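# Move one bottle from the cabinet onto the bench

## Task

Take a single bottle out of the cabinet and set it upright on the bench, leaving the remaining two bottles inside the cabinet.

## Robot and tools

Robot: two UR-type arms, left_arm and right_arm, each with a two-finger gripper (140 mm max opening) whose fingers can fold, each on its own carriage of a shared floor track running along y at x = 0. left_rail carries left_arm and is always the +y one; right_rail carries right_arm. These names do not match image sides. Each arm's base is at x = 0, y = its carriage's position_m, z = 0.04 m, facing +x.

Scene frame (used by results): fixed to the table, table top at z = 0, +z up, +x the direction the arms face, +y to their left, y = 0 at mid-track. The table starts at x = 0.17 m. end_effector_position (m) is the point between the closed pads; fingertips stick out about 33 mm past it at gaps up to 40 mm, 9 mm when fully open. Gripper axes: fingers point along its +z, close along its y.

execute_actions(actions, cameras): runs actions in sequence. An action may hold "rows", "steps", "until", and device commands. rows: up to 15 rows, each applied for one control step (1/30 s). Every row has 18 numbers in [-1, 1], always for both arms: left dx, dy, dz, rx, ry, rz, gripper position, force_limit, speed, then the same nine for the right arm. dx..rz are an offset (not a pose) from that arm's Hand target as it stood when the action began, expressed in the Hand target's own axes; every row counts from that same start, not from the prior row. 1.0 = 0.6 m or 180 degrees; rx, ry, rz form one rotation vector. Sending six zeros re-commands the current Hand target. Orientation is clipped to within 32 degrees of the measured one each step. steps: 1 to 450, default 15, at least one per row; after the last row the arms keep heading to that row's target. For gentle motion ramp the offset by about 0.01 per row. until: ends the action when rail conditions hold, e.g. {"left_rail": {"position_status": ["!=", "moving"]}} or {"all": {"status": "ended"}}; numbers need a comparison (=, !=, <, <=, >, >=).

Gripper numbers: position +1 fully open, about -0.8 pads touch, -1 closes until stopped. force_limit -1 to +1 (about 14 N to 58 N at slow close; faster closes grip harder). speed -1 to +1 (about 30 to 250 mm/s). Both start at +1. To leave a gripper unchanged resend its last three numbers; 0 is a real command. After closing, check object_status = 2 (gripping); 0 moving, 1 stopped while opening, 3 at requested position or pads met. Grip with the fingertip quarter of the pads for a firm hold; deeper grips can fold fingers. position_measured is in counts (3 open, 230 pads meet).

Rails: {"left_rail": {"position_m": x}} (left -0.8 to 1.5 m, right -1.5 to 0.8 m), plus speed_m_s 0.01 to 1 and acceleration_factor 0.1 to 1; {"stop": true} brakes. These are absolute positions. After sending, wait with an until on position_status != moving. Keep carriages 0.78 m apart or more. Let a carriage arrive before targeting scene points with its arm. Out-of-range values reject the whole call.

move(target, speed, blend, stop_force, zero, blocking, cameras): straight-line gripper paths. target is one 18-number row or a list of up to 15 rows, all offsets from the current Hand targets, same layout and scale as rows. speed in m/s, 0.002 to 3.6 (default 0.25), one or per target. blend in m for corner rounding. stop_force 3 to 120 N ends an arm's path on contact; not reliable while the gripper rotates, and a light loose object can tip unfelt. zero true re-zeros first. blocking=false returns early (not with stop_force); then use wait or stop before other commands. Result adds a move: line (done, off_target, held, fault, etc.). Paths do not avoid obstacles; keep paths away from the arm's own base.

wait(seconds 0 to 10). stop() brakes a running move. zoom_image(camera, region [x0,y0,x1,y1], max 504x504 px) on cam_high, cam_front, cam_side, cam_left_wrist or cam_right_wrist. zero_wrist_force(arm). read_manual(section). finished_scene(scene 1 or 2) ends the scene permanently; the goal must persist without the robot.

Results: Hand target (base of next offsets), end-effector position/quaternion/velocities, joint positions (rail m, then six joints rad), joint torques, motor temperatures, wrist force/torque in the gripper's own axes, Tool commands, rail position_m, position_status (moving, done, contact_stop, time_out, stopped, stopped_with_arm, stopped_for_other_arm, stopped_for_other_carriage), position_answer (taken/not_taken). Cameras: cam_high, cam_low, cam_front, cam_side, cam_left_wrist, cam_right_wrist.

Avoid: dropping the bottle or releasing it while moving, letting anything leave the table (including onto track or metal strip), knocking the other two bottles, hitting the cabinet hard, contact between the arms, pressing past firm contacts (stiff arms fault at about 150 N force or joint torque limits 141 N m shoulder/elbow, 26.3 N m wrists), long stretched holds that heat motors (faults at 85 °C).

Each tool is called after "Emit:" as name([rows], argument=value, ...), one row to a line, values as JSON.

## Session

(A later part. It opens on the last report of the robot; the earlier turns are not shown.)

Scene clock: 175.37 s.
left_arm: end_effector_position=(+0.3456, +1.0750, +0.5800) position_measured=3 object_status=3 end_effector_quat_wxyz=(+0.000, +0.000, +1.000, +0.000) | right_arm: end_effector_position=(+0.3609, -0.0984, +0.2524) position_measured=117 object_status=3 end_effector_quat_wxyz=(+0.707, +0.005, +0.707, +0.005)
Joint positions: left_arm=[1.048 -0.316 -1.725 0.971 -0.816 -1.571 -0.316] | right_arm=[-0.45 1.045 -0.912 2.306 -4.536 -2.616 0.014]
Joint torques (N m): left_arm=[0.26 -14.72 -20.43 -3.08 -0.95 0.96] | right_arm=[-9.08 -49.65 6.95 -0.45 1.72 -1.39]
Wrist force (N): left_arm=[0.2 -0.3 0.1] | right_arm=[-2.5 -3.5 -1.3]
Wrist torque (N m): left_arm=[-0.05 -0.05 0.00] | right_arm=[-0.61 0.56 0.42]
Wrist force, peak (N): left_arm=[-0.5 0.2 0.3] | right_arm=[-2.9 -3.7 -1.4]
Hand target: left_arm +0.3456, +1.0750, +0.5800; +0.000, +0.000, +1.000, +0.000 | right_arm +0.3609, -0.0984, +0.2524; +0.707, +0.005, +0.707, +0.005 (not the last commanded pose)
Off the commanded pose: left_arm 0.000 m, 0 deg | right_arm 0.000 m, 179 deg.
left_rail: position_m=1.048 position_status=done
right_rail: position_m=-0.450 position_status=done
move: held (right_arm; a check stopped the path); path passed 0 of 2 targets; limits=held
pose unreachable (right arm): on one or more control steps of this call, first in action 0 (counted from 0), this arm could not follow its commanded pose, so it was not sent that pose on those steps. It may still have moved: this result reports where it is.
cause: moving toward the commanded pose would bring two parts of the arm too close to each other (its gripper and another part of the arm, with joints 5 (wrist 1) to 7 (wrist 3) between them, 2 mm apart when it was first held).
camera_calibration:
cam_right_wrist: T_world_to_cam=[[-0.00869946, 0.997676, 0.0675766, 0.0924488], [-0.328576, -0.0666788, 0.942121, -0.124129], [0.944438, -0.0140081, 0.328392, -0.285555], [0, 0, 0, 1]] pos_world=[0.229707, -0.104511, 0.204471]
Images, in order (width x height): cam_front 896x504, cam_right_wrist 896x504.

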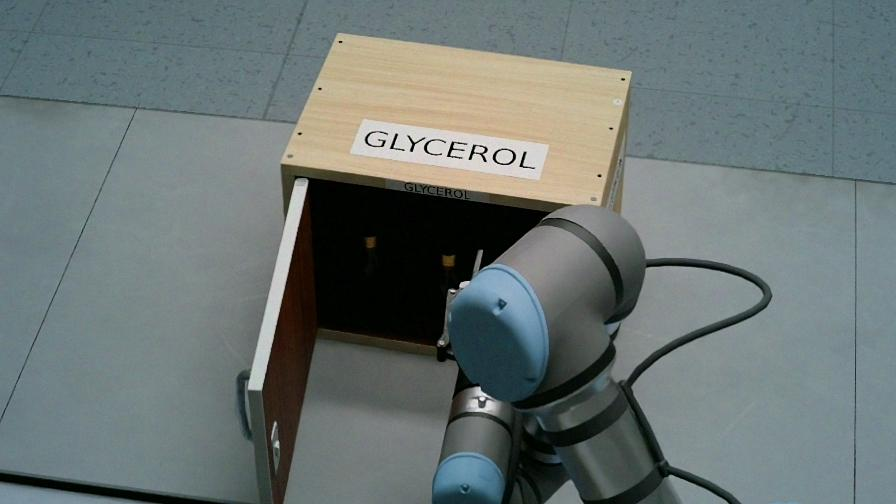

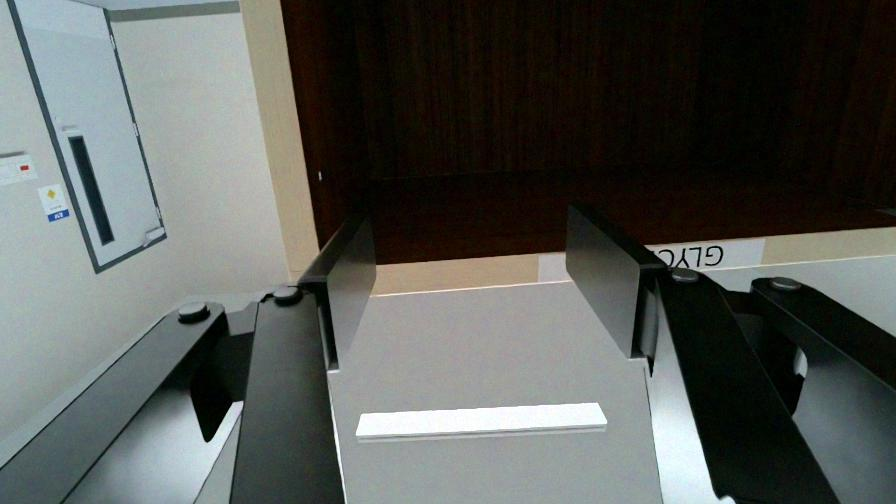

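Emit:
move(target=[0,0,0,0,0,0,1,1,1,0.18,0,0,0,0,0,0.1,-0.3,-0.6], speed=0.3, cameras=["cam_right_wrist"])

Emit:
zoom_image(camera="cam_right_wrist", region=[280, 0, 780, 280])

Scene clock: 184.20 s.
left_arm: end_effector_position=(+0.3456, +1.0750, +0.5800) position_measured=3 object_status=3 end_effector_quat_wxyz=(+0.000, +0.000, +1.000, +0.000) | right_arm: end_effector_position=(+0.3609, -0.0984, +0.2524) position_measured=117 object_status=3 end_effector_quat_wxyz=(+0.707, +0.005, +0.707, +0.005)
Joint positions: left_arm=[1.048 -0.316 -1.725 0.971 -0.816 -1.571 -0.316] | right_arm=[-0.45 1.045 -0.912 2.306 -4.536 -2.616 0.014]
Joint torques (N m): left_arm=[0.55 -16.24 -19.84 -2.88 -0.92 1.26] | right_arm=[-7 -49.24 0.61 0.85 1.5 -1.19]
Wrist force (N): left_arm=[-0.2 -0.3 -0.1] | right_arm=[-2.5 -3.4 -1.3]
Wrist torque (N m): left_arm=[-0.05 0.03 0.00] | right_arm=[-0.60 0.56 0.42]
Wrist force, peak (N): left_arm=[0.5 -0.4 -0.3] | right_arm=[-2.7 -3.9 -1.4]
Hand target: left_arm +0.3456, +1.0750, +0.5800; +0.000, +0.000, +1.000, +0.000 | right_arm +0.3609, -0.0984, +0.2524; +0.707, +0.005, +0.707, +0.005 (not the last commanded pose)
Off the commanded pose: left_arm 0.000 m, 0 deg | right_arm 0.108 m, 0 deg.
left_rail: position_m=1.048 position_status=done
right_rail: position_m=-0.450 position_status=done
move: held (right_arm; a check stopped the path); limits=held
pose unreachable (right arm): on one or more control steps of this call, first in action 0 (counted from 0), this arm could not follow its commanded pose, so it was not sent that pose on those steps. It may still have moved: this result reports where it is.
cause: moving toward the commanded pose would bring two parts of the arm too close to each other (its gripper and another part of the arm, with joints 5 (wrist 1) to 7 (wrist 3) between them, 2 mm apart when it was first held).
camera_calibration:
cam_right_wrist: T_world_to_cam=[[-0.00867254, 0.997683, 0.0674806, 0.0924626], [-0.328666, -0.0665779, 0.942097, -0.124093], [0.944407, -0.0140082, 0.328482, -0.285565], [0, 0, 0, 1]] pos_world=[0.229706, -0.10451, 0.204471]
Images, in order (width x height): cam_right_wrist 896x504.

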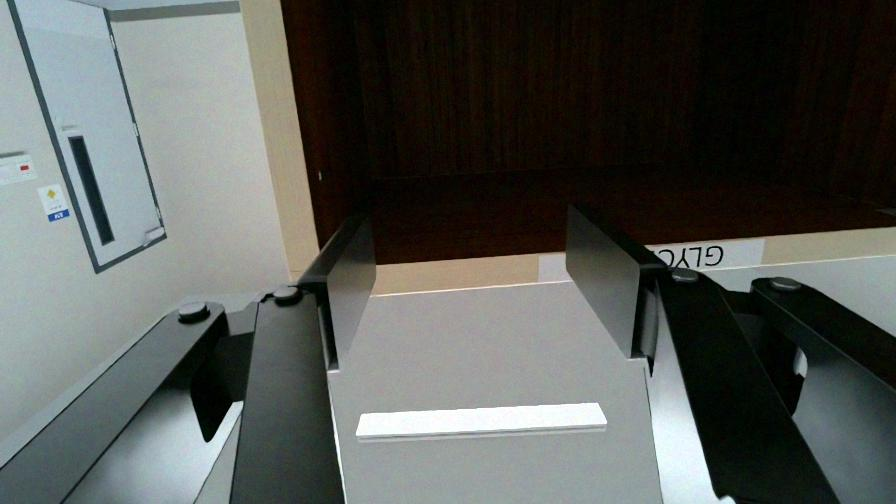

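Scaled by 1.008.

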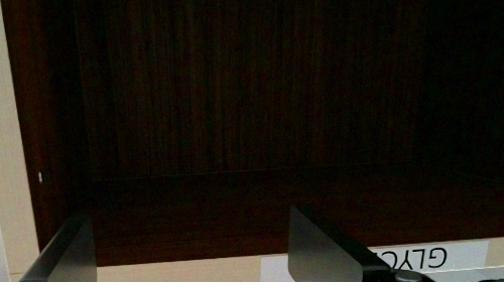

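Emit:
move([
  [0,0,0,0,0,0,1,1,1,-0.333,-0.033,-0.05,0,0.25,0,0.1,-0.3,-0.6],
  [0,0,0,0,0,0,1,1,1,-0.383,-0.033,-0.05,0,0.5,0,0.1,-0.3,-0.6],
], speed=0.5, blend=0.05)

Emit:
move([
  [0,0,0,0,0,0,1,1,1,0,0,0,0,0,-0.5,0.1,-0.3,-0.6],
  [0,0,0,0,0,0,1,1,1,0,0,0,0,0,-0.999,0.1,-0.3,-0.6],
], speed=0.7, blend=0.05)

Scene clock: 204.00 s.
left_arm: end_effector_position=(+0.3456, +1.0750, +0.5800) position_measured=3 object_status=3 end_effector_quat_wxyz=(+0.000, +0.000, +1.000, +0.000) | right_arm: end_effector_position=(+0.3308, -0.1215, +0.4819) position_measured=117 object_status=3 end_effector_quat_wxyz=(+0.000, +0.000, +1.000, +0.007)
Joint positions: left_arm=[1.048 -0.316 -1.725 0.971 -0.816 -1.571 -0.316] | right_arm=[-0.45 0.483 -1.599 1.165 -1.144 -1.558 0.483]
Joint torques (N m): left_arm=[0.58 -16.27 -20.14 -2.96 -1.19 1.27] | right_arm=[-9.7 -9.76 -36.34 -0.89 1.87 -1.23]
Wrist force (N): left_arm=[0.0 -0.4 -0.3] | right_arm=[-1.3 0.1 0.1]
Wrist torque (N m): left_arm=[-0.07 0.00 0.00] | right_arm=[0.01 0.30 0.15]
Wrist force, peak (N): left_arm=[-0.4 -0.7 -0.3] | right_arm=[-3.3 -3.5 -2.1]
Hand target: left_arm +0.3456, +1.0750, +0.5800; +0.000, +0.000, +1.000, +0.000 | right_arm +0.3308, -0.1215, +0.4819; +0.000, +0.000, +1.000, +0.007
Off the commanded pose: left_arm 0.000 m, 0 deg | right_arm 0.000 m, 0 deg.
left_rail: position_m=1.048 position_status=done
right_rail: position_m=-0.450 position_status=done
move: done

Scene clock: 207.03 s.
left_arm: end_effector_position=(+0.3456, +1.0750, +0.5800) position_measured=3 object_status=3 end_effector_quat_wxyz=(+0.000, +0.000, +1.000, +0.000) | right_arm: end_effector_position=(+0.3308, -0.1215, +0.4819) position_measured=117 object_status=3 end_effector_quat_wxyz=(-0.007, +1.000, -0.002, +0.000)
Joint positions: left_arm=[1.048 -0.316 -1.725 0.971 -0.816 -1.571 -0.316] | right_arm=[-0.45 0.483 -1.599 1.165 -1.143 -1.558 -2.655]
Joint torques (N m): left_arm=[0.81 -14.91 -20.89 -2.91 -1.12 1.24] | right_arm=[-9.86 -37.84 -13.39 -1.01 1.62 -1.31]
Wrist force (N): left_arm=[-0.2 0.2 -0.2] | right_arm=[-1.4 0.2 0.1]
Wrist torque (N m): left_arm=[0.04 0.04 0.00] | right_arm=[0.02 0.31 0.15]
Wrist force, peak (N): left_arm=[-0.2 -0.6 0.1] | right_arm=[-1.7 -0.3 0.1]
Hand target: left_arm +0.3456, +1.0750, +0.5800; +0.000, +0.000, +1.000, +0.000 | right_arm +0.3308, -0.1215, +0.4819; -0.007, +1.000, -0.002, +0.000
Off the commanded pose: left_arm 0.000 m, 0 deg | right_arm 0.000 m, 0 deg.
left_rail: position_m=1.048 position_status=done
right_rail: position_m=-0.450 position_status=done
move: done

Emit:
move([
  [0,0,0,0,0,0,1,1,1,0,0,0.05,0,0.22,0,0.1,-0.3,-0.6],
  [0,0,0,0,0,0,1,1,1,0.05,-0.1,0.37,0,0.444,0,0.1,-0.3,-0.6],
], speed=0.5, blend=0.05, cameras=["cam_right_wrist"])

Emit:
zoom_image(camera="cam_right_wrist", region=[200, 20, 700, 300])

Scene clock: 217.33 s.
left_arm: end_effector_position=(+0.3456, +1.0750, +0.5800) position_measured=3 object_status=3 end_effector_quat_wxyz=(+0.000, +0.000, +1.000, +0.000) | right_arm: end_effector_position=(+0.3611, -0.0584, +0.2608) position_measured=117 object_status=3 end_effector_quat_wxyz=(-0.004, +0.766, -0.006, +0.642)
Joint positions: left_arm=[1.048 -0.316 -1.725 0.971 -0.816 -1.571 -0.316] | right_arm=[-0.45 1.088 -1.116 2.294 -3.953 -2.631 -2.804]
Joint torques (N m): left_arm=[-0.7 -15.58 -20.14 -3 -1.18 1.27] | right_arm=[-9.52 -19.23 -23.02 -3.84 1.11 -1.02]
Wrist force (N): left_arm=[-0.2 -0.3 -0.4] | right_arm=[-2.0 0.5 -1.3]
Wrist torque (N m): left_arm=[-0.06 0.03 0.00] | right_arm=[0.18 0.45 -0.02]
Wrist force, peak (N): left_arm=[0.2 -0.6 -0.4] | right_arm=[-4.5 -0.2 -0.2]
Hand target: left_arm +0.3456, +1.0750, +0.5800; +0.000, +0.000, +1.000, +0.000 | right_arm +0.3611, -0.0584, +0.2608; -0.004, +0.766, -0.006, +0.642
Off the commanded pose: left_arm 0.000 m, 0 deg | right_arm 0.000 m, 0 deg.
left_rail: position_m=1.048 position_status=done
right_rail: position_m=-0.450 position_status=done
move: done
camera_calibration:
cam_right_wrist: T_world_to_cam=[[-0.0210535, -0.997649, -0.0652094, -0.0255314], [-0.488051, 0.06718, -0.870226, 0.408721], [0.872561, 0.0135042, -0.488319, -0.0473725], [0, 0, 0, 1]] pos_world=[0.240275, -0.0522895, 0.330882]
Images, in order (width x height): cam_right_wrist 896x504.

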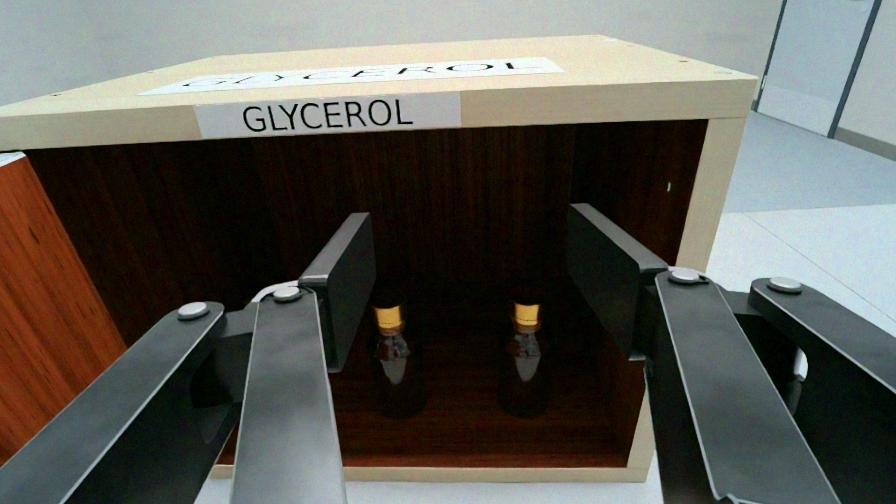

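Scaled by 1.008.

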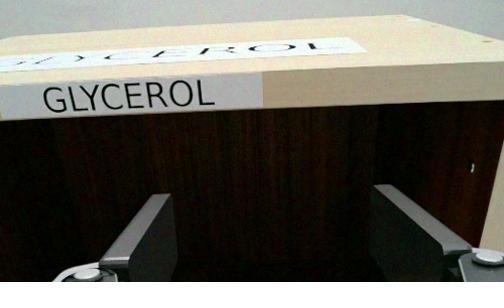

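Emit:
move(target=[0,0,0,0,0,0,1,1,1,-0.314,-0.098,0.0707,0,-0.111,0,0.1,-0.3,-0.6], speed=0.3, cameras=["cam_right_wrist","cam_front","cam_side"])

Emit:
zoom_image(camera="cam_right_wrist", region=[200, 0, 700, 280])

Scene clock: 250.53 s.
left_arm: end_effector_position=(+0.3456, +1.0750, +0.5800) position_measured=3 object_status=3 end_effector_quat_wxyz=(+0.000, +0.000, +1.000, +0.000) | right_arm: end_effector_position=(+0.3701, +0.0031, +0.0688) position_measured=117 object_status=3 end_effector_quat_wxyz=(-0.005, +0.866, -0.005, +0.500)
Joint positions: left_arm=[1.048 -0.316 -1.725 0.971 -0.816 -1.571 -0.316] | right_arm=[-0.45 1.059 -0.908 2.205 -3.576 -2.423 -2.403]
Joint torques (N m): left_arm=[0.23 -15.25 -19.88 -2.91 -1.35 1.38] | right_arm=[-10.14 -26.67 -21.66 -1.19 0.35 1.54]
Wrist force (N): left_arm=[0.1 -0.1 0.1] | right_arm=[-2.2 0.8 -0.8]
Wrist torque (N m): left_arm=[-0.03 -0.03 -0.01] | right_arm=[0.24 0.49 -0.23]
Wrist force, peak (N): left_arm=[0.2 -0.6 -0.1] | right_arm=[-3.5 0.1 -0.1]
Hand target: left_arm +0.3456, +1.0750, +0.5800; +0.000, +0.000, +1.000, +0.000 | right_arm +0.3701, +0.0031, +0.0687; -0.005, +0.866, -0.005, +0.500
Off the commanded pose: left_arm 0.000 m, 0 deg | right_arm 0.000 m, 0 deg.
left_rail: position_m=1.048 position_status=done
right_rail: position_m=-0.450 position_status=done
move: done
camera_calibration:
cam_right_wrist: T_world_to_cam=[[-0.03733, -0.997727, -0.0560951, 0.0289402], [-0.756227, 0.0649, -0.651083, 0.326065], [0.653243, 0.0181158, -0.756931, -0.0502221], [0, 0, 0, 1]] pos_world=[0.280467, 0.00862258, 0.175904]
Images, in order (width x height): cam_front 896x504, cam_side 896x504, cam_right_wrist 896x504.

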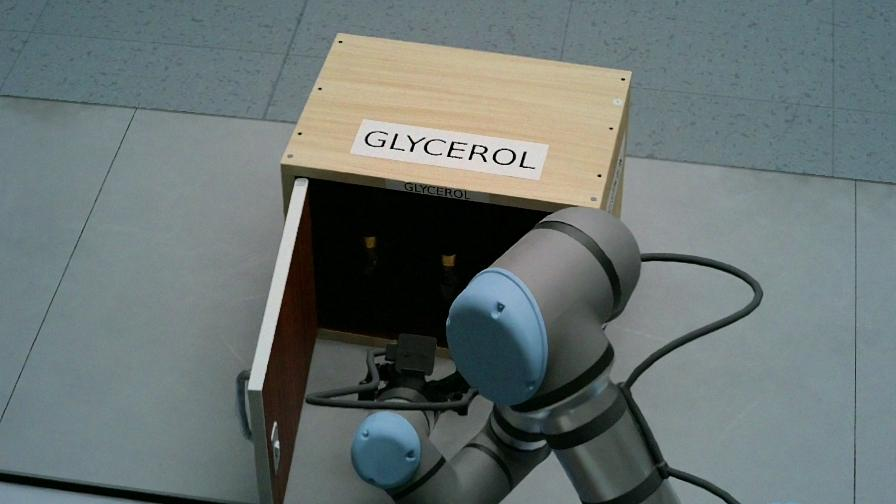

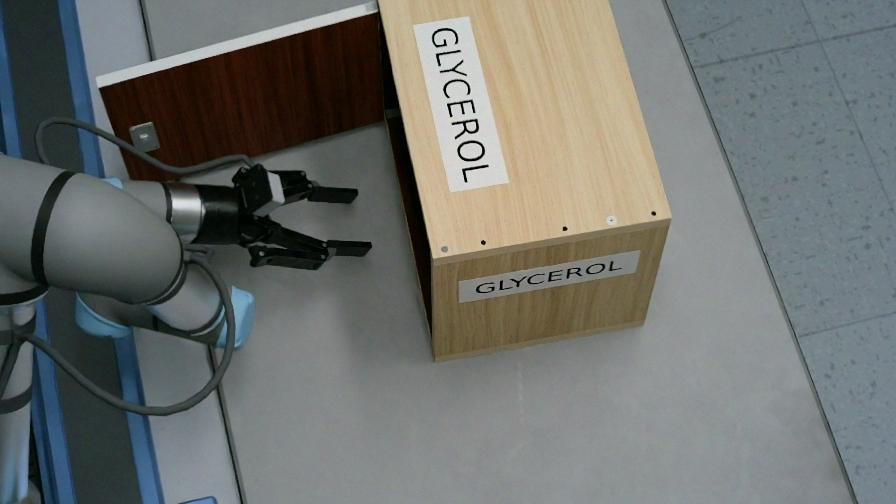

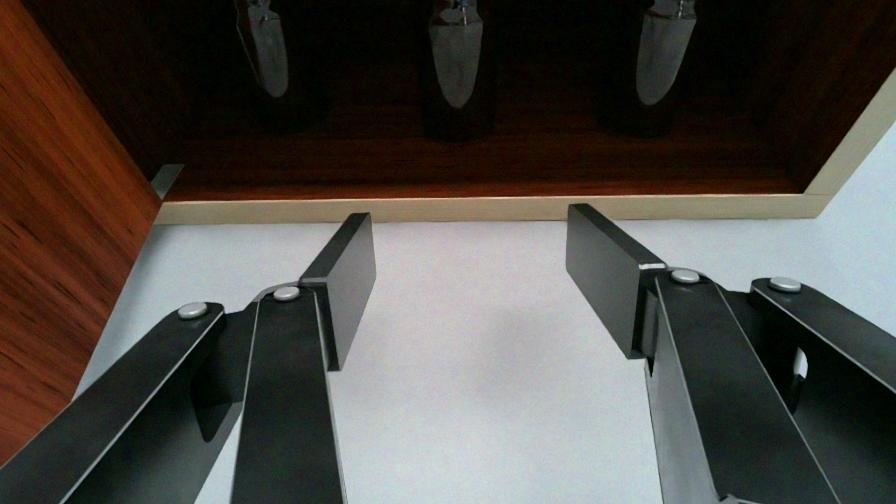

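Scaled by 1.008.

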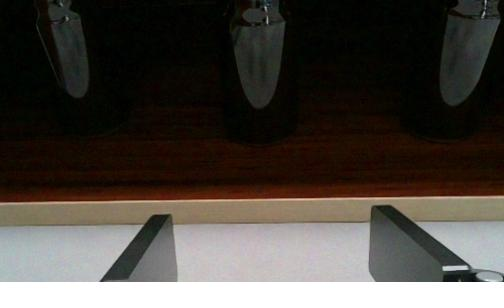

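Emit:
move(target=[0,0,0,0,0,0,1,1,1,0.108,0.003,0.197,0,0,0,0.1,-0.3,-0.6], speed=0.12, stop_force=8, cameras=["cam_right_wrist"])

Emit:
zoom_image(camera="cam_right_wrist", region=[200, 0, 700, 280])

Scene clock: 265.20 s.
left_arm: end_effector_position=(+0.3456, +1.0750, +0.5800) position_measured=3 object_status=3 end_effector_quat_wxyz=(+0.000, +0.000, +1.000, +0.000) | right_arm: end_effector_position=(+0.5049, +0.0009, +0.0656) position_measured=117 object_status=3 end_effector_quat_wxyz=(-0.005, +0.866, -0.005, +0.500)
Joint positions: left_arm=[1.048 -0.316 -1.725 0.971 -0.816 -1.571 -0.316] | right_arm=[-0.45 0.822 -0.82 2.038 -3.658 -2.254 -2.635]
Joint torques (N m): left_arm=[-0.27 -15.06 -19.9 -3.08 -1.38 1.33] | right_arm=[-8.68 -30.73 -24.14 -1.33 0.87 -1.2]
Wrist force (N): left_arm=[0.0 -0.2 0.0] | right_arm=[-2.1 1.1 -0.9]
Wrist torque (N m): left_arm=[-0.04 -0.02 0.00] | right_arm=[0.28 0.44 -0.03]
Wrist force, peak (N): left_arm=[0.0 -0.7 -0.2] | right_arm=[-3.0 0.5 -1.7]
Hand target: left_arm +0.3456, +1.0750, +0.5800; +0.000, +0.000, +1.000, +0.000 | right_arm +0.5049, +0.0009, +0.0656; -0.005, +0.866, -0.005, +0.500
Off the commanded pose: left_arm 0.000 m, 0 deg | right_arm 0.000 m, 0 deg.
left_rail: position_m=1.048 position_status=done
right_rail: position_m=-0.450 position_status=done
move: done
camera_calibration:
cam_right_wrist: T_world_to_cam=[[-0.0373339, -0.997727, -0.0560935, 0.0316047], [-0.756277, 0.0649006, -0.651025, 0.426139], [0.653186, 0.0181169, -0.756981, -0.140553], [0, 0, 0, 1]] pos_world=[0.415266, 0.00642259, 0.172804]
Images, in order (width x height): cam_right_wrist 896x504.

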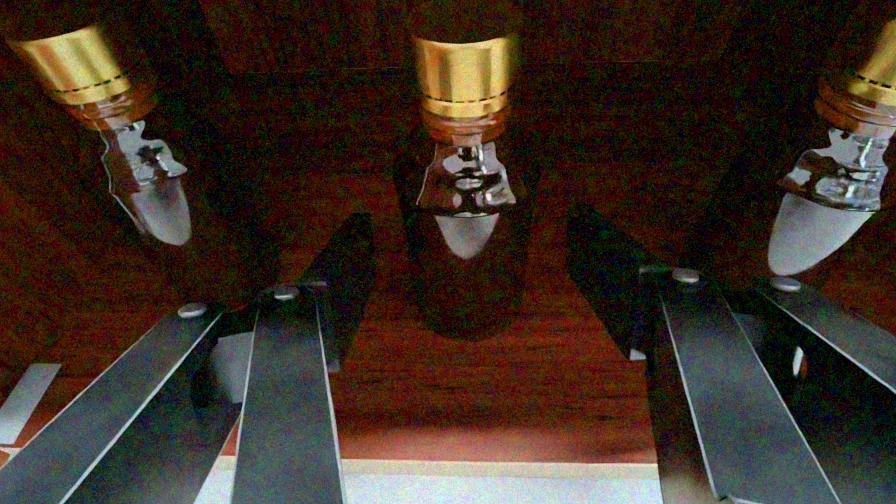

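Scaled by 1.008.

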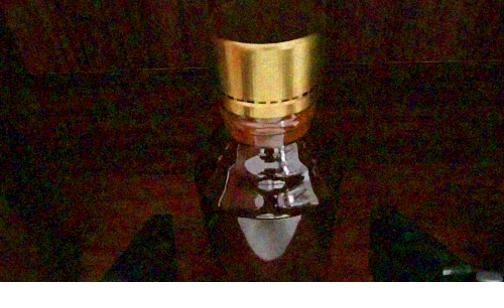

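Emit:
execute_actions([
  {"rows":[[0,0,0,0,0,0,1,1,1,0,0,0,0,0,0,-1,-0.4,-1]],"steps":80},
], cameras=["cam_right_wrist"])

Scene clock: 272.90 s.
left_arm: end_effector_position=(+0.3456, +1.0750, +0.5800) position_measured=3 object_status=3 end_effector_quat_wxyz=(+0.000, +0.000, +1.000, +0.000) | right_arm: end_effector_position=(+0.5049, +0.0009, +0.0656) position_measured=162 object_status=2 end_effector_quat_wxyz=(-0.005, +0.866, -0.005, +0.500)
Joint positions: left_arm=[1.048 -0.316 -1.725 0.971 -0.816 -1.571 -0.316] | right_arm=[-0.45 0.822 -0.82 2.038 -3.658 -2.254 -2.635]
Joint torques (N m): left_arm=[-0.22 -15.49 -20.59 -3.06 -1.44 1.34] | right_arm=[-9.09 -30.91 -8.11 -1.39 -2.52 -0.47]
Wrist force (N): left_arm=[-0.1 -0.2 0.0] | right_arm=[-0.2 -0.3 -4.4]
Wrist torque (N m): left_arm=[-0.04 0.02 0.01] | right_arm=[0.27 0.39 -0.07]
Wrist force, peak (N): left_arm=[-0.3 -0.6 0.0] | right_arm=[-0.2 -0.3 -4.8]
Hand target: left_arm +0.3456, +1.0750, +0.5800; +0.000, +0.000, +1.000, +0.000 | right_arm +0.5049, +0.0009, +0.0656; -0.005, +0.866, -0.005, +0.500
Off the commanded pose: left_arm 0.000 m, 0 deg | right_arm 0.000 m, 0 deg.
left_rail: position_m=1.048 position_status=done
right_rail: position_m=-0.450 position_status=done
camera_calibration:
cam_right_wrist: T_world_to_cam=[[-0.0373362, -0.997727, -0.0560954, 0.031606], [-0.756277, 0.0649035, -0.651025, 0.426139], [0.653186, 0.0181169, -0.756981, -0.140553], [0, 0, 0, 1]] pos_world=[0.415266, 0.0064226, 0.172804]
Images, in order (width x height): cam_right_wrist 896x504.

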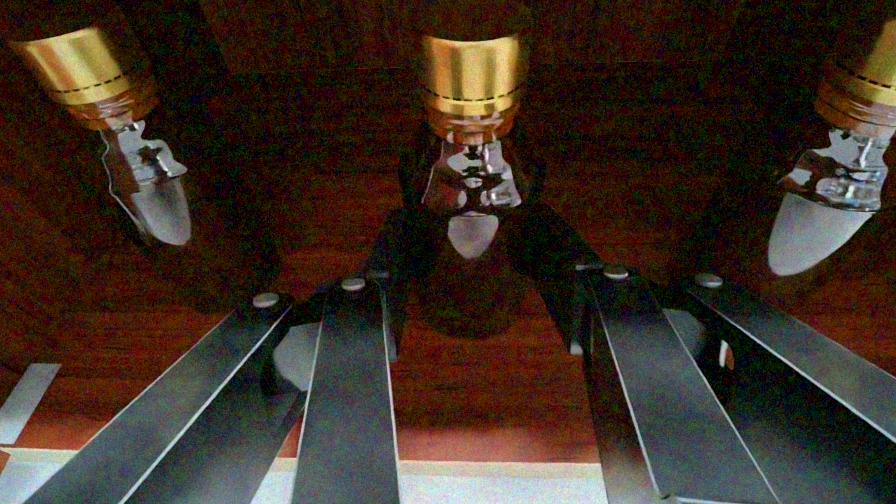

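Emit:
move([
  [0,0,0,0,0,0,1,1,1,0.029,0,-0.0167,0,0,0,-1,-0.4,-1],
  [0,0,0,0,0,0,1,1,1,-0.1045,0,-0.2476,0,0,0,-1,-0.4,-1],
], speed=[0.05,0.12], blend=0.005, cameras=["cam_right_wrist","cam_side"])

Scene clock: 282.83 s.
left_arm: end_effector_position=(+0.3456, +1.0750, +0.5800) position_measured=3 object_status=3 end_effector_quat_wxyz=(+0.000, +0.000, +1.000, +0.000) | right_arm: end_effector_position=(+0.3449, +0.0011, +0.0857) position_measured=162 object_status=2 end_effector_quat_wxyz=(-0.005, +0.866, -0.005, +0.500)
Joint positions: left_arm=[1.048 -0.316 -1.725 0.971 -0.816 -1.571 -0.316] | right_arm=[-0.45 1.108 -0.974 2.237 -3.497 -2.454 -2.345]
Joint torques (N m): left_arm=[0.3 -15.66 -20.14 -3.41 -1.51 1.48] | right_arm=[7.97 -53.45 0.89 -1.83 -3.54 1.53]
Wrist force (N): left_arm=[0.2 0.1 0.1] | right_arm=[-4.1 0.5 0.5]
Wrist torque (N m): left_arm=[0.03 -0.04 0.00] | right_arm=[0.15 0.35 -0.22]
Wrist force, peak (N): left_arm=[0.2 -0.7 -0.3] | right_arm=[-5.4 1.3 0.8]
Hand target: left_arm +0.3456, +1.0750, +0.5800; +0.000, +0.000, +1.000, +0.000 | right_arm +0.3449, +0.0011, +0.0857; -0.005, +0.866, -0.005, +0.500
Off the commanded pose: left_arm 0.000 m, 0 deg | right_arm 0.000 m, 0 deg.
left_rail: position_m=1.048 position_status=done
right_rail: position_m=-0.450 position_status=done
move: done
camera_calibration:
cam_right_wrist: T_world_to_cam=[[-0.0373362, -0.997727, -0.0560954, 0.0269592], [-0.756277, 0.0649035, -0.651025, 0.318208], [0.653186, 0.0181169, -0.756981, -0.0208317], [0, 0, 0, 1]] pos_world=[0.255266, 0.0066226, 0.192904]
Images, in order (width x height): cam_side 896x504, cam_right_wrist 896x504.

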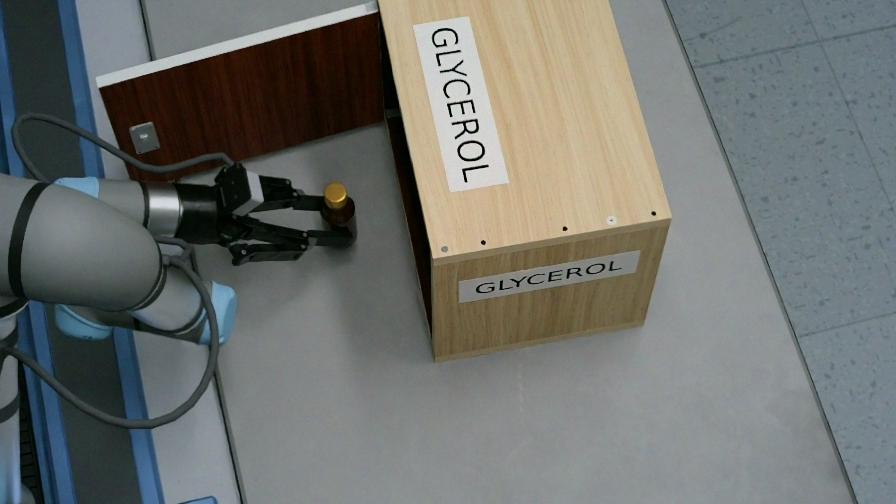

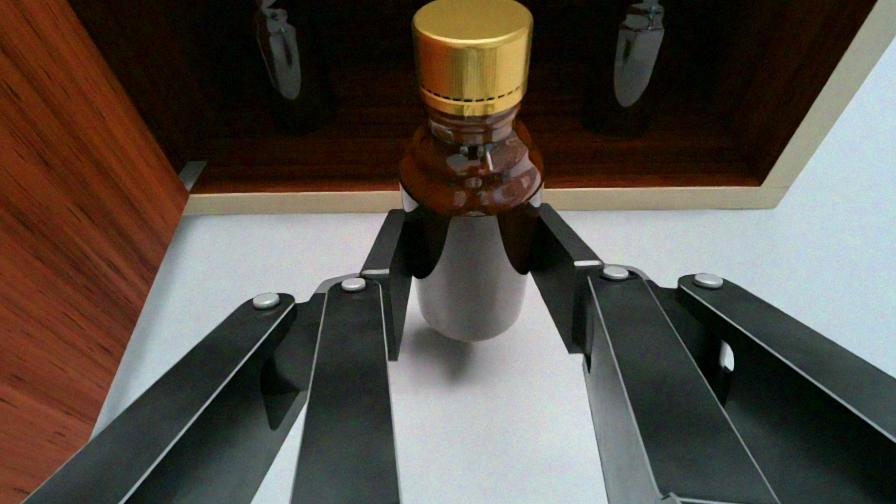

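Emit:
move(target=[0,0,0,0,0,0,1,1,1,-0.0404,0,0.0233,0,0,0,-1,-0.4,-1], speed=0.1)

Emit:
move(target=[0,0,0,0,0,0,1,1,1,-0.0231,0,0.0133,0,0,0,-1,-0.4,-1], speed=0.015, stop_force=3.5, cameras=["cam_right_wrist","cam_side"])

Scene clock: 290.67 s.
left_arm: end_effector_position=(+0.3456, +1.0750, +0.5800) position_measured=3 object_status=3 end_effector_quat_wxyz=(+0.000, +0.000, +1.000, +0.000) | right_arm: end_effector_position=(+0.3448, +0.0016, +0.0578) position_measured=162 object_status=2 end_effector_quat_wxyz=(-0.005, +0.866, -0.005, +0.500)
Joint positions: left_arm=[1.048 -0.316 -1.725 0.971 -0.816 -1.571 -0.316] | right_arm=[-0.45 1.108 -0.893 2.229 -3.568 -2.454 -2.344]
Joint torques (N m): left_arm=[0.47 -16.05 -20.45 -3.06 -1.69 1.34] | right_arm=[6.72 -27.2 -22.53 -5.42 -3.47 -1.14]
Wrist force (N): left_arm=[-0.1 -0.2 -0.4] | right_arm=[-4.5 0.8 0.2]
Wrist torque (N m): left_arm=[-0.04 0.02 0.00] | right_arm=[0.23 0.45 -0.15]
Wrist force, peak (N): left_arm=[0.2 0.1 -0.7] | right_arm=[-5.5 0.7 0.6]
Hand target: left_arm +0.3456, +1.0750, +0.5800; +0.000, +0.000, +1.000, +0.000 | right_arm +0.3448, +0.0015, +0.0577; -0.005, +0.866, -0.005, +0.500
Off the commanded pose: left_arm 0.000 m, 0 deg | right_arm 0.000 m, 0 deg.
left_rail: position_m=1.048 position_status=done
right_rail: position_m=-0.450 position_status=done
move: done

Scene clock: 292.50 s.
left_arm: end_effector_position=(+0.3456, +1.0750, +0.5800) position_measured=3 object_status=3 end_effector_quat_wxyz=(+0.000, +0.000, +1.000, +0.000) | right_arm: end_effector_position=(+0.3448, +0.0017, +0.0473) position_measured=162 object_status=2 end_effector_quat_wxyz=(-0.005, +0.866, -0.005, +0.500)
Joint positions: left_arm=[1.048 -0.316 -1.725 0.971 -0.816 -1.571 -0.316] | right_arm=[-0.45 1.108 -0.863 2.224 -3.593 -2.454 -2.344]
Joint torques (N m): left_arm=[0.6 -16.09 -20.25 -3.28 -1.54 1.37] | right_arm=[-0.74 -56.41 3.38 -2.46 -3.06 0.63]
Wrist force (N): left_arm=[0.2 -0.1 -0.2] | right_arm=[-4.6 0.0 0.4]
Wrist torque (N m): left_arm=[-0.01 -0.04 0.00] | right_arm=[0.05 0.47 -0.15]
Wrist force, peak (N): left_arm=[0.6 -0.3 0.0] | right_arm=[6.3 -0.7 -6.7]
Hand target: left_arm +0.3456, +1.0750, +0.5800; +0.000, +0.000, +1.000, +0.000 | right_arm +0.3448, +0.0017, +0.0473; -0.005, +0.866, -0.005, +0.500 (not the last commanded pose)
Off the commanded pose: left_arm 0.000 m, 0 deg | right_arm 0.006 m, 0 deg.
left_rail: position_m=1.048 position_status=done
right_rail: position_m=-0.450 position_status=done
move: contact (right_arm)
camera_calibration:
cam_right_wrist: T_world_to_cam=[[-0.0372679, -0.997734, -0.056025, 0.0253714], [-0.756372, 0.0648033, -0.650924, 0.293103], [0.653079, 0.0181172, -0.757073, -0.0498033], [0, 0, 0, 1]] pos_world=[0.255166, 0.00722222, 0.154504]
Images, in order (width x height): cam_side 896x504, cam_right_wrist 896x504.

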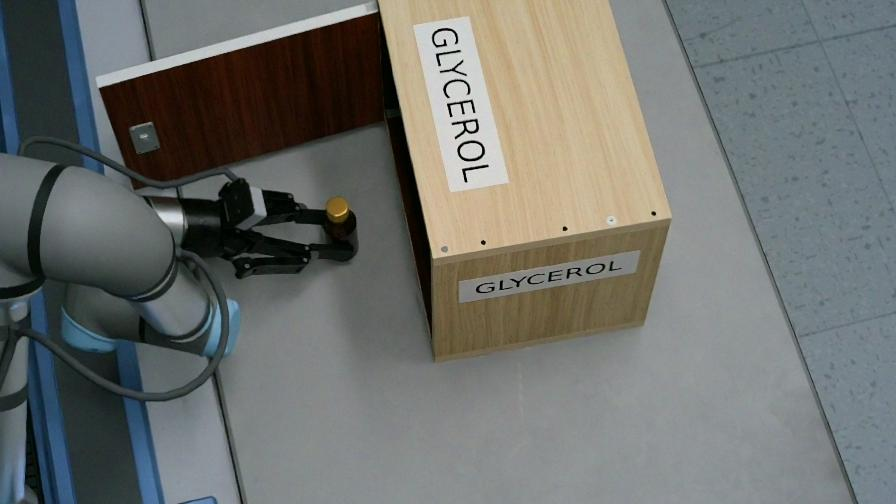

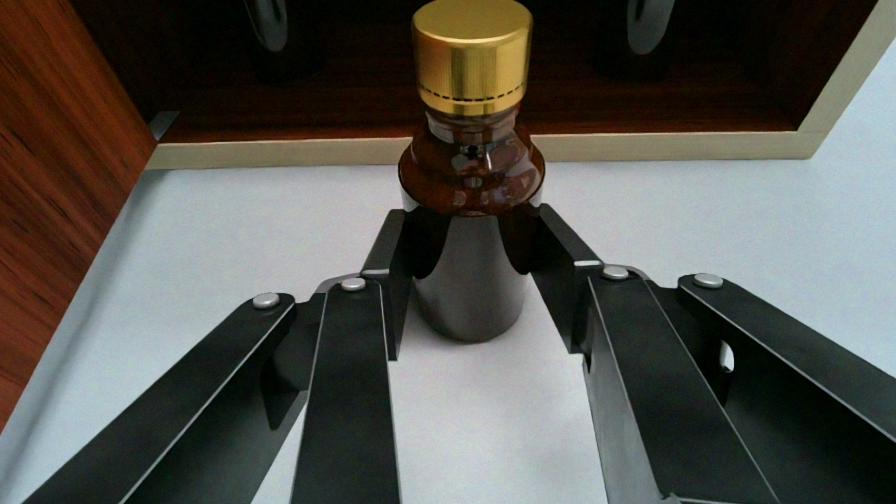

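Contact at the expected height. Release and back off along the tool axis (up and back).

Emit:
execute_actions([
  {"rows":[[0,0,0,0,0,0,1,1,1,0,0,0,0,0,0,0.1,-0.4,-1]],"steps":50},
])

Emit:
move(target=[0,0,0,0,0,0,1,1,1,0,0,-0.25,0,0,0,0.1,-0.4,-1], speed=0.12, cameras=["cam_right_wrist","cam_side","cam_front"])

Scene clock: 300.47 s.
left_arm: end_effector_position=(+0.3456, +1.0750, +0.5800) position_measured=3 object_status=3 end_effector_quat_wxyz=(+0.000, +0.000, +1.000, +0.000) | right_arm: end_effector_position=(+0.3448, +0.0017, +0.0474) position_measured=117 object_status=3 end_effector_quat_wxyz=(-0.005, +0.866, -0.005, +0.500)
Joint positions: left_arm=[1.048 -0.316 -1.725 0.971 -0.816 -1.571 -0.316] | right_arm=[-0.45 1.108 -0.863 2.224 -3.593 -2.454 -2.344]
Joint torques (N m): left_arm=[0.13 -16.36 -19.96 -3.3 -1.63 1.27] | right_arm=[-8.54 -40.94 3.13 -1.38 0.2 -0.66]
Wrist force (N): left_arm=[0.0 -0.2 -0.1] | right_arm=[-2.3 0.1 -1.1]
Wrist torque (N m): left_arm=[-0.04 -0.01 0.00] | right_arm=[0.07 0.50 -0.15]
Wrist force, peak (N): left_arm=[-0.3 -0.5 -0.4] | right_arm=[-5.3 0.0 0.5]
Hand target: left_arm +0.3456, +1.0750, +0.5800; +0.000, +0.000, +1.000, +0.000 | right_arm +0.3448, +0.0017, +0.0473; -0.005, +0.866, -0.005, +0.500
Off the commanded pose: left_arm 0.000 m, 0 deg | right_arm 0.000 m, 0 deg.
left_rail: position_m=1.048 position_status=done
right_rail: position_m=-0.450 position_status=done

Scene clock: 302.37 s.
left_arm: end_effector_position=(+0.3456, +1.0750, +0.5800) position_measured=3 object_status=3 end_effector_quat_wxyz=(+0.000, +0.000, +1.000, +0.000) | right_arm: end_effector_position=(+0.2150, +0.0010, +0.1224) position_measured=117 object_status=3 end_effector_quat_wxyz=(-0.005, +0.866, -0.005, +0.500)
Joint positions: left_arm=[1.048 -0.316 -1.725 0.971 -0.816 -1.571 -0.316] | right_arm=[-0.45 1.392 -1.189 2.285 -2.972 -2.589 -1.909]
Joint torques (N m): left_arm=[1.06 -15.78 -19.54 -3.19 -1.69 1.45] | right_arm=[9.12 -46.91 -26.74 -1.19 -3.37 1.64]
Wrist force (N): left_arm=[-0.1 -0.2 -0.2] | right_arm=[-2.6 0.4 -0.9]
Wrist torque (N m): left_arm=[-0.04 0.01 0.00] | right_arm=[0.14 0.57 -0.24]
Wrist force, peak (N): left_arm=[-0.1 -0.1 -0.6] | right_arm=[-2.7 0.2 -1.9]
Hand target: left_arm +0.3456, +1.0750, +0.5800; +0.000, +0.000, +1.000, +0.000 | right_arm +0.2150, +0.0010, +0.1224; -0.005, +0.866, -0.005, +0.500
Off the commanded pose: left_arm 0.000 m, 0 deg | right_arm 0.000 m, 0 deg.
left_rail: position_m=1.048 position_status=done
right_rail: position_m=-0.450 position_status=done
move: done
camera_calibration:
cam_right_wrist: T_world_to_cam=[[-0.0373339, -0.997727, -0.0560935, 0.0240675], [-0.756277, 0.0649006, -0.651025, 0.243866], [0.653186, 0.0181169, -0.756981, 0.0918001], [0, 0, 0, 1]] pos_world=[0.125366, 0.00652259, 0.229604]
Images, in order (width x height): cam_front 896x504, cam_side 896x504, cam_right_wrist 896x504.

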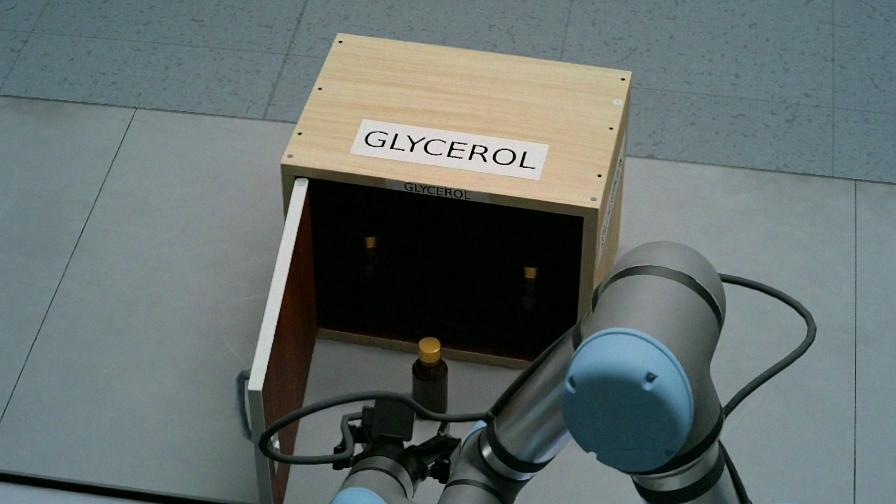

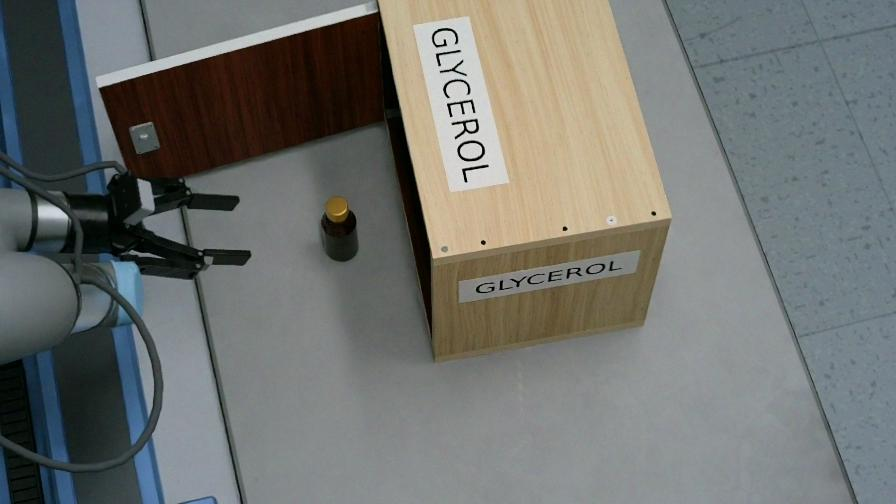

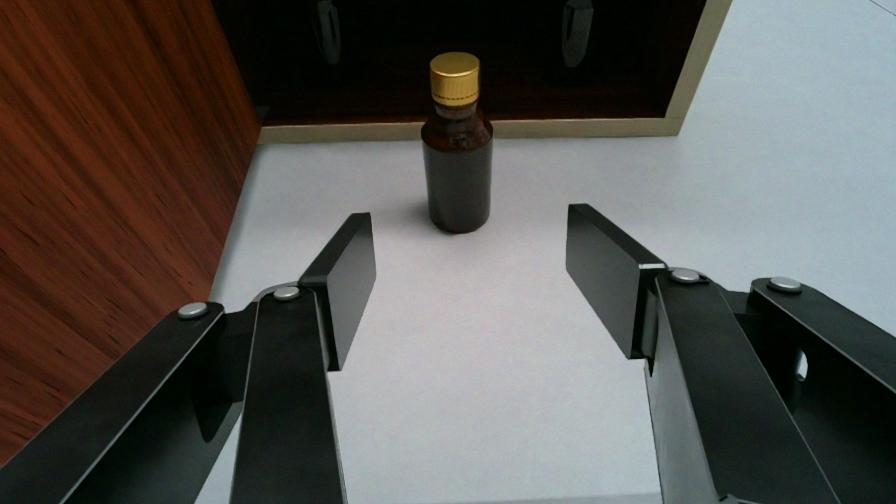

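Emit:
move(target=[0,0,0,0,0,0,1,1,1,0,0,0.25,0,0,0,0.1,-0.4,-1], speed=0.12, stop_force=8)

Emit:
execute_actions([
  {"rows":[[0,0,0,0,0,0,1,1,1,0,0,0,0,0,0,-1,-0.4,-1]],"steps":80},
])

Emit:
move(target=[0,0,0,0,0,0,1,1,1,0.0361,0,-0.0208,0,0,0,-1,-0.4,-1], speed=0.05, cameras=["cam_right_wrist"])

Scene clock: 313.97 s.
left_arm: end_effector_position=(+0.3456, +1.0750, +0.5800) position_measured=3 object_status=3 end_effector_quat_wxyz=(+0.000, +0.000, +1.000, +0.000) | right_arm: end_effector_position=(+0.3448, +0.0017, +0.0473) position_measured=117 object_status=3 end_effector_quat_wxyz=(-0.005, +0.866, -0.005, +0.500)
Joint positions: left_arm=[1.048 -0.316 -1.725 0.971 -0.816 -1.571 -0.316] | right_arm=[-0.45 1.108 -0.863 2.224 -3.593 -2.454 -2.344]
Joint torques (N m): left_arm=[0.51 -15.85 -20.26 -3.23 -1.66 1.25] | right_arm=[-9.33 -25.36 -20.96 -5.06 0.4 -1.31]
Wrist force (N): left_arm=[-0.1 -0.4 -0.1] | right_arm=[-2.2 0.0 -1.1]
Wrist torque (N m): left_arm=[-0.08 0.01 -0.01] | right_arm=[0.06 0.48 -0.03]
Wrist force, peak (N): left_arm=[-0.3 0.5 -0.4] | right_arm=[-1.9 0.4 -2.6]
Hand target: left_arm +0.3456, +1.0750, +0.5800; +0.000, +0.000, +1.000, +0.000 | right_arm +0.3448, +0.0017, +0.0473; -0.005, +0.866, -0.005, +0.500
Off the commanded pose: left_arm 0.000 m, 0 deg | right_arm 0.000 m, 0 deg.
left_rail: position_m=1.048 position_status=done
right_rail: position_m=-0.450 position_status=done
move: done

Scene clock: 316.83 s.
left_arm: end_effector_position=(+0.3456, +1.0750, +0.5800) position_measured=3 object_status=3 end_effector_quat_wxyz=(+0.000, +0.000, +1.000, +0.000) | right_arm: end_effector_position=(+0.3448, +0.0017, +0.0473) position_measured=162 object_status=2 end_effector_quat_wxyz=(-0.005, +0.866, -0.005, +0.500)
Joint positions: left_arm=[1.048 -0.316 -1.725 0.971 -0.816 -1.571 -0.316] | right_arm=[-0.45 1.108 -0.863 2.224 -3.593 -2.454 -2.344]
Joint torques (N m): left_arm=[0 -15.61 -20.16 -3.2 -1.69 1.36] | right_arm=[-8.46 -26.07 -11.67 -0.74 -2 0.24]
Wrist force (N): left_arm=[0.3 -0.2 0.0] | right_arm=[1.2 0.6 -5.2]
Wrist torque (N m): left_arm=[-0.05 -0.08 0.00] | right_arm=[-0.13 0.45 -0.16]
Wrist force, peak (N): left_arm=[0.0 -0.4 -0.4] | right_arm=[1.5 1.3 -5.5]
Hand target: left_arm +0.3456, +1.0750, +0.5800; +0.000, +0.000, +1.000, +0.000 | right_arm +0.3448, +0.0017, +0.0473; -0.005, +0.866, -0.005, +0.500
Off the commanded pose: left_arm 0.000 m, 0 deg | right_arm 0.000 m, 0 deg.
left_rail: position_m=1.048 position_status=done
right_rail: position_m=-0.450 position_status=done

Scene clock: 317.77 s.
left_arm: end_effector_position=(+0.3456, +1.0750, +0.5800) position_measured=3 object_status=3 end_effector_quat_wxyz=(+0.000, +0.000, +1.000, +0.000) | right_arm: end_effector_position=(+0.3449, +0.0013, +0.0723) position_measured=162 object_status=2 end_effector_quat_wxyz=(-0.005, +0.866, -0.005, +0.500)
Joint positions: left_arm=[1.048 -0.316 -1.725 0.971 -0.816 -1.571 -0.316] | right_arm=[-0.45 1.108 -0.935 2.234 -3.532 -2.454 -2.344]
Joint torques (N m): left_arm=[0.9 -16.24 -20.3 -3.26 -1.78 1.41] | right_arm=[-7.92 -55.97 1.04 -1.55 -0.25 1.69]
Wrist force (N): left_arm=[-0.1 -0.1 0.3] | right_arm=[-4.6 0.2 0.4]
Wrist torque (N m): left_arm=[-0.02 0.01 0.00] | right_arm=[0.10 0.46 -0.07]
Wrist force, peak (N): left_arm=[0.0 -0.5 -0.5] | right_arm=[1.7 0.3 -5.4]
Hand target: left_arm +0.3456, +1.0750, +0.5800; +0.000, +0.000, +1.000, +0.000 | right_arm +0.3449, +0.0013, +0.0723; -0.005, +0.866, -0.005, +0.500
Off the commanded pose: left_arm 0.000 m, 0 deg | right_arm 0.000 m, 0 deg.
left_rail: position_m=1.048 position_status=done
right_rail: position_m=-0.450 position_status=done
move: done
camera_calibration:
cam_right_wrist: T_world_to_cam=[[-0.0373987, -0.997729, -0.0560176, 0.0264087], [-0.756273, 0.0649002, -0.65103, 0.309471], [0.653187, 0.0180169, -0.756982, -0.0309782], [0, 0, 0, 1]] pos_world=[0.255266, 0.00682213, 0.179504]
Images, in order (width x height): cam_right_wrist 896x504.

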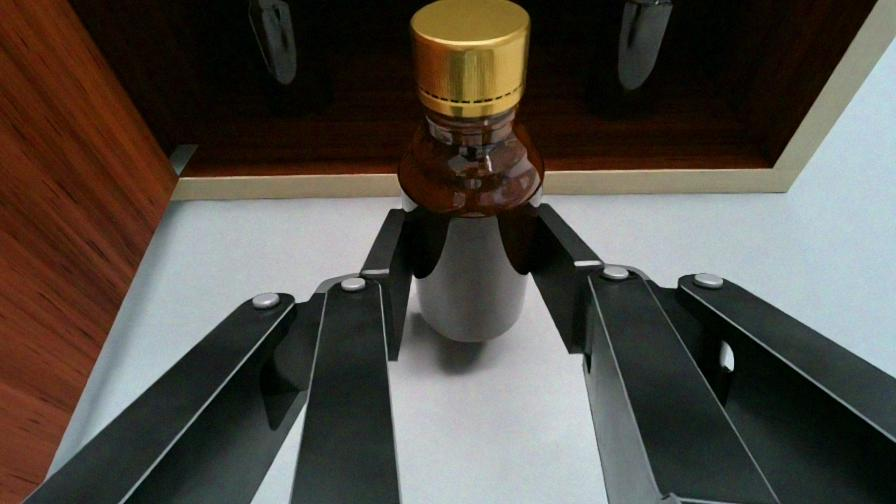

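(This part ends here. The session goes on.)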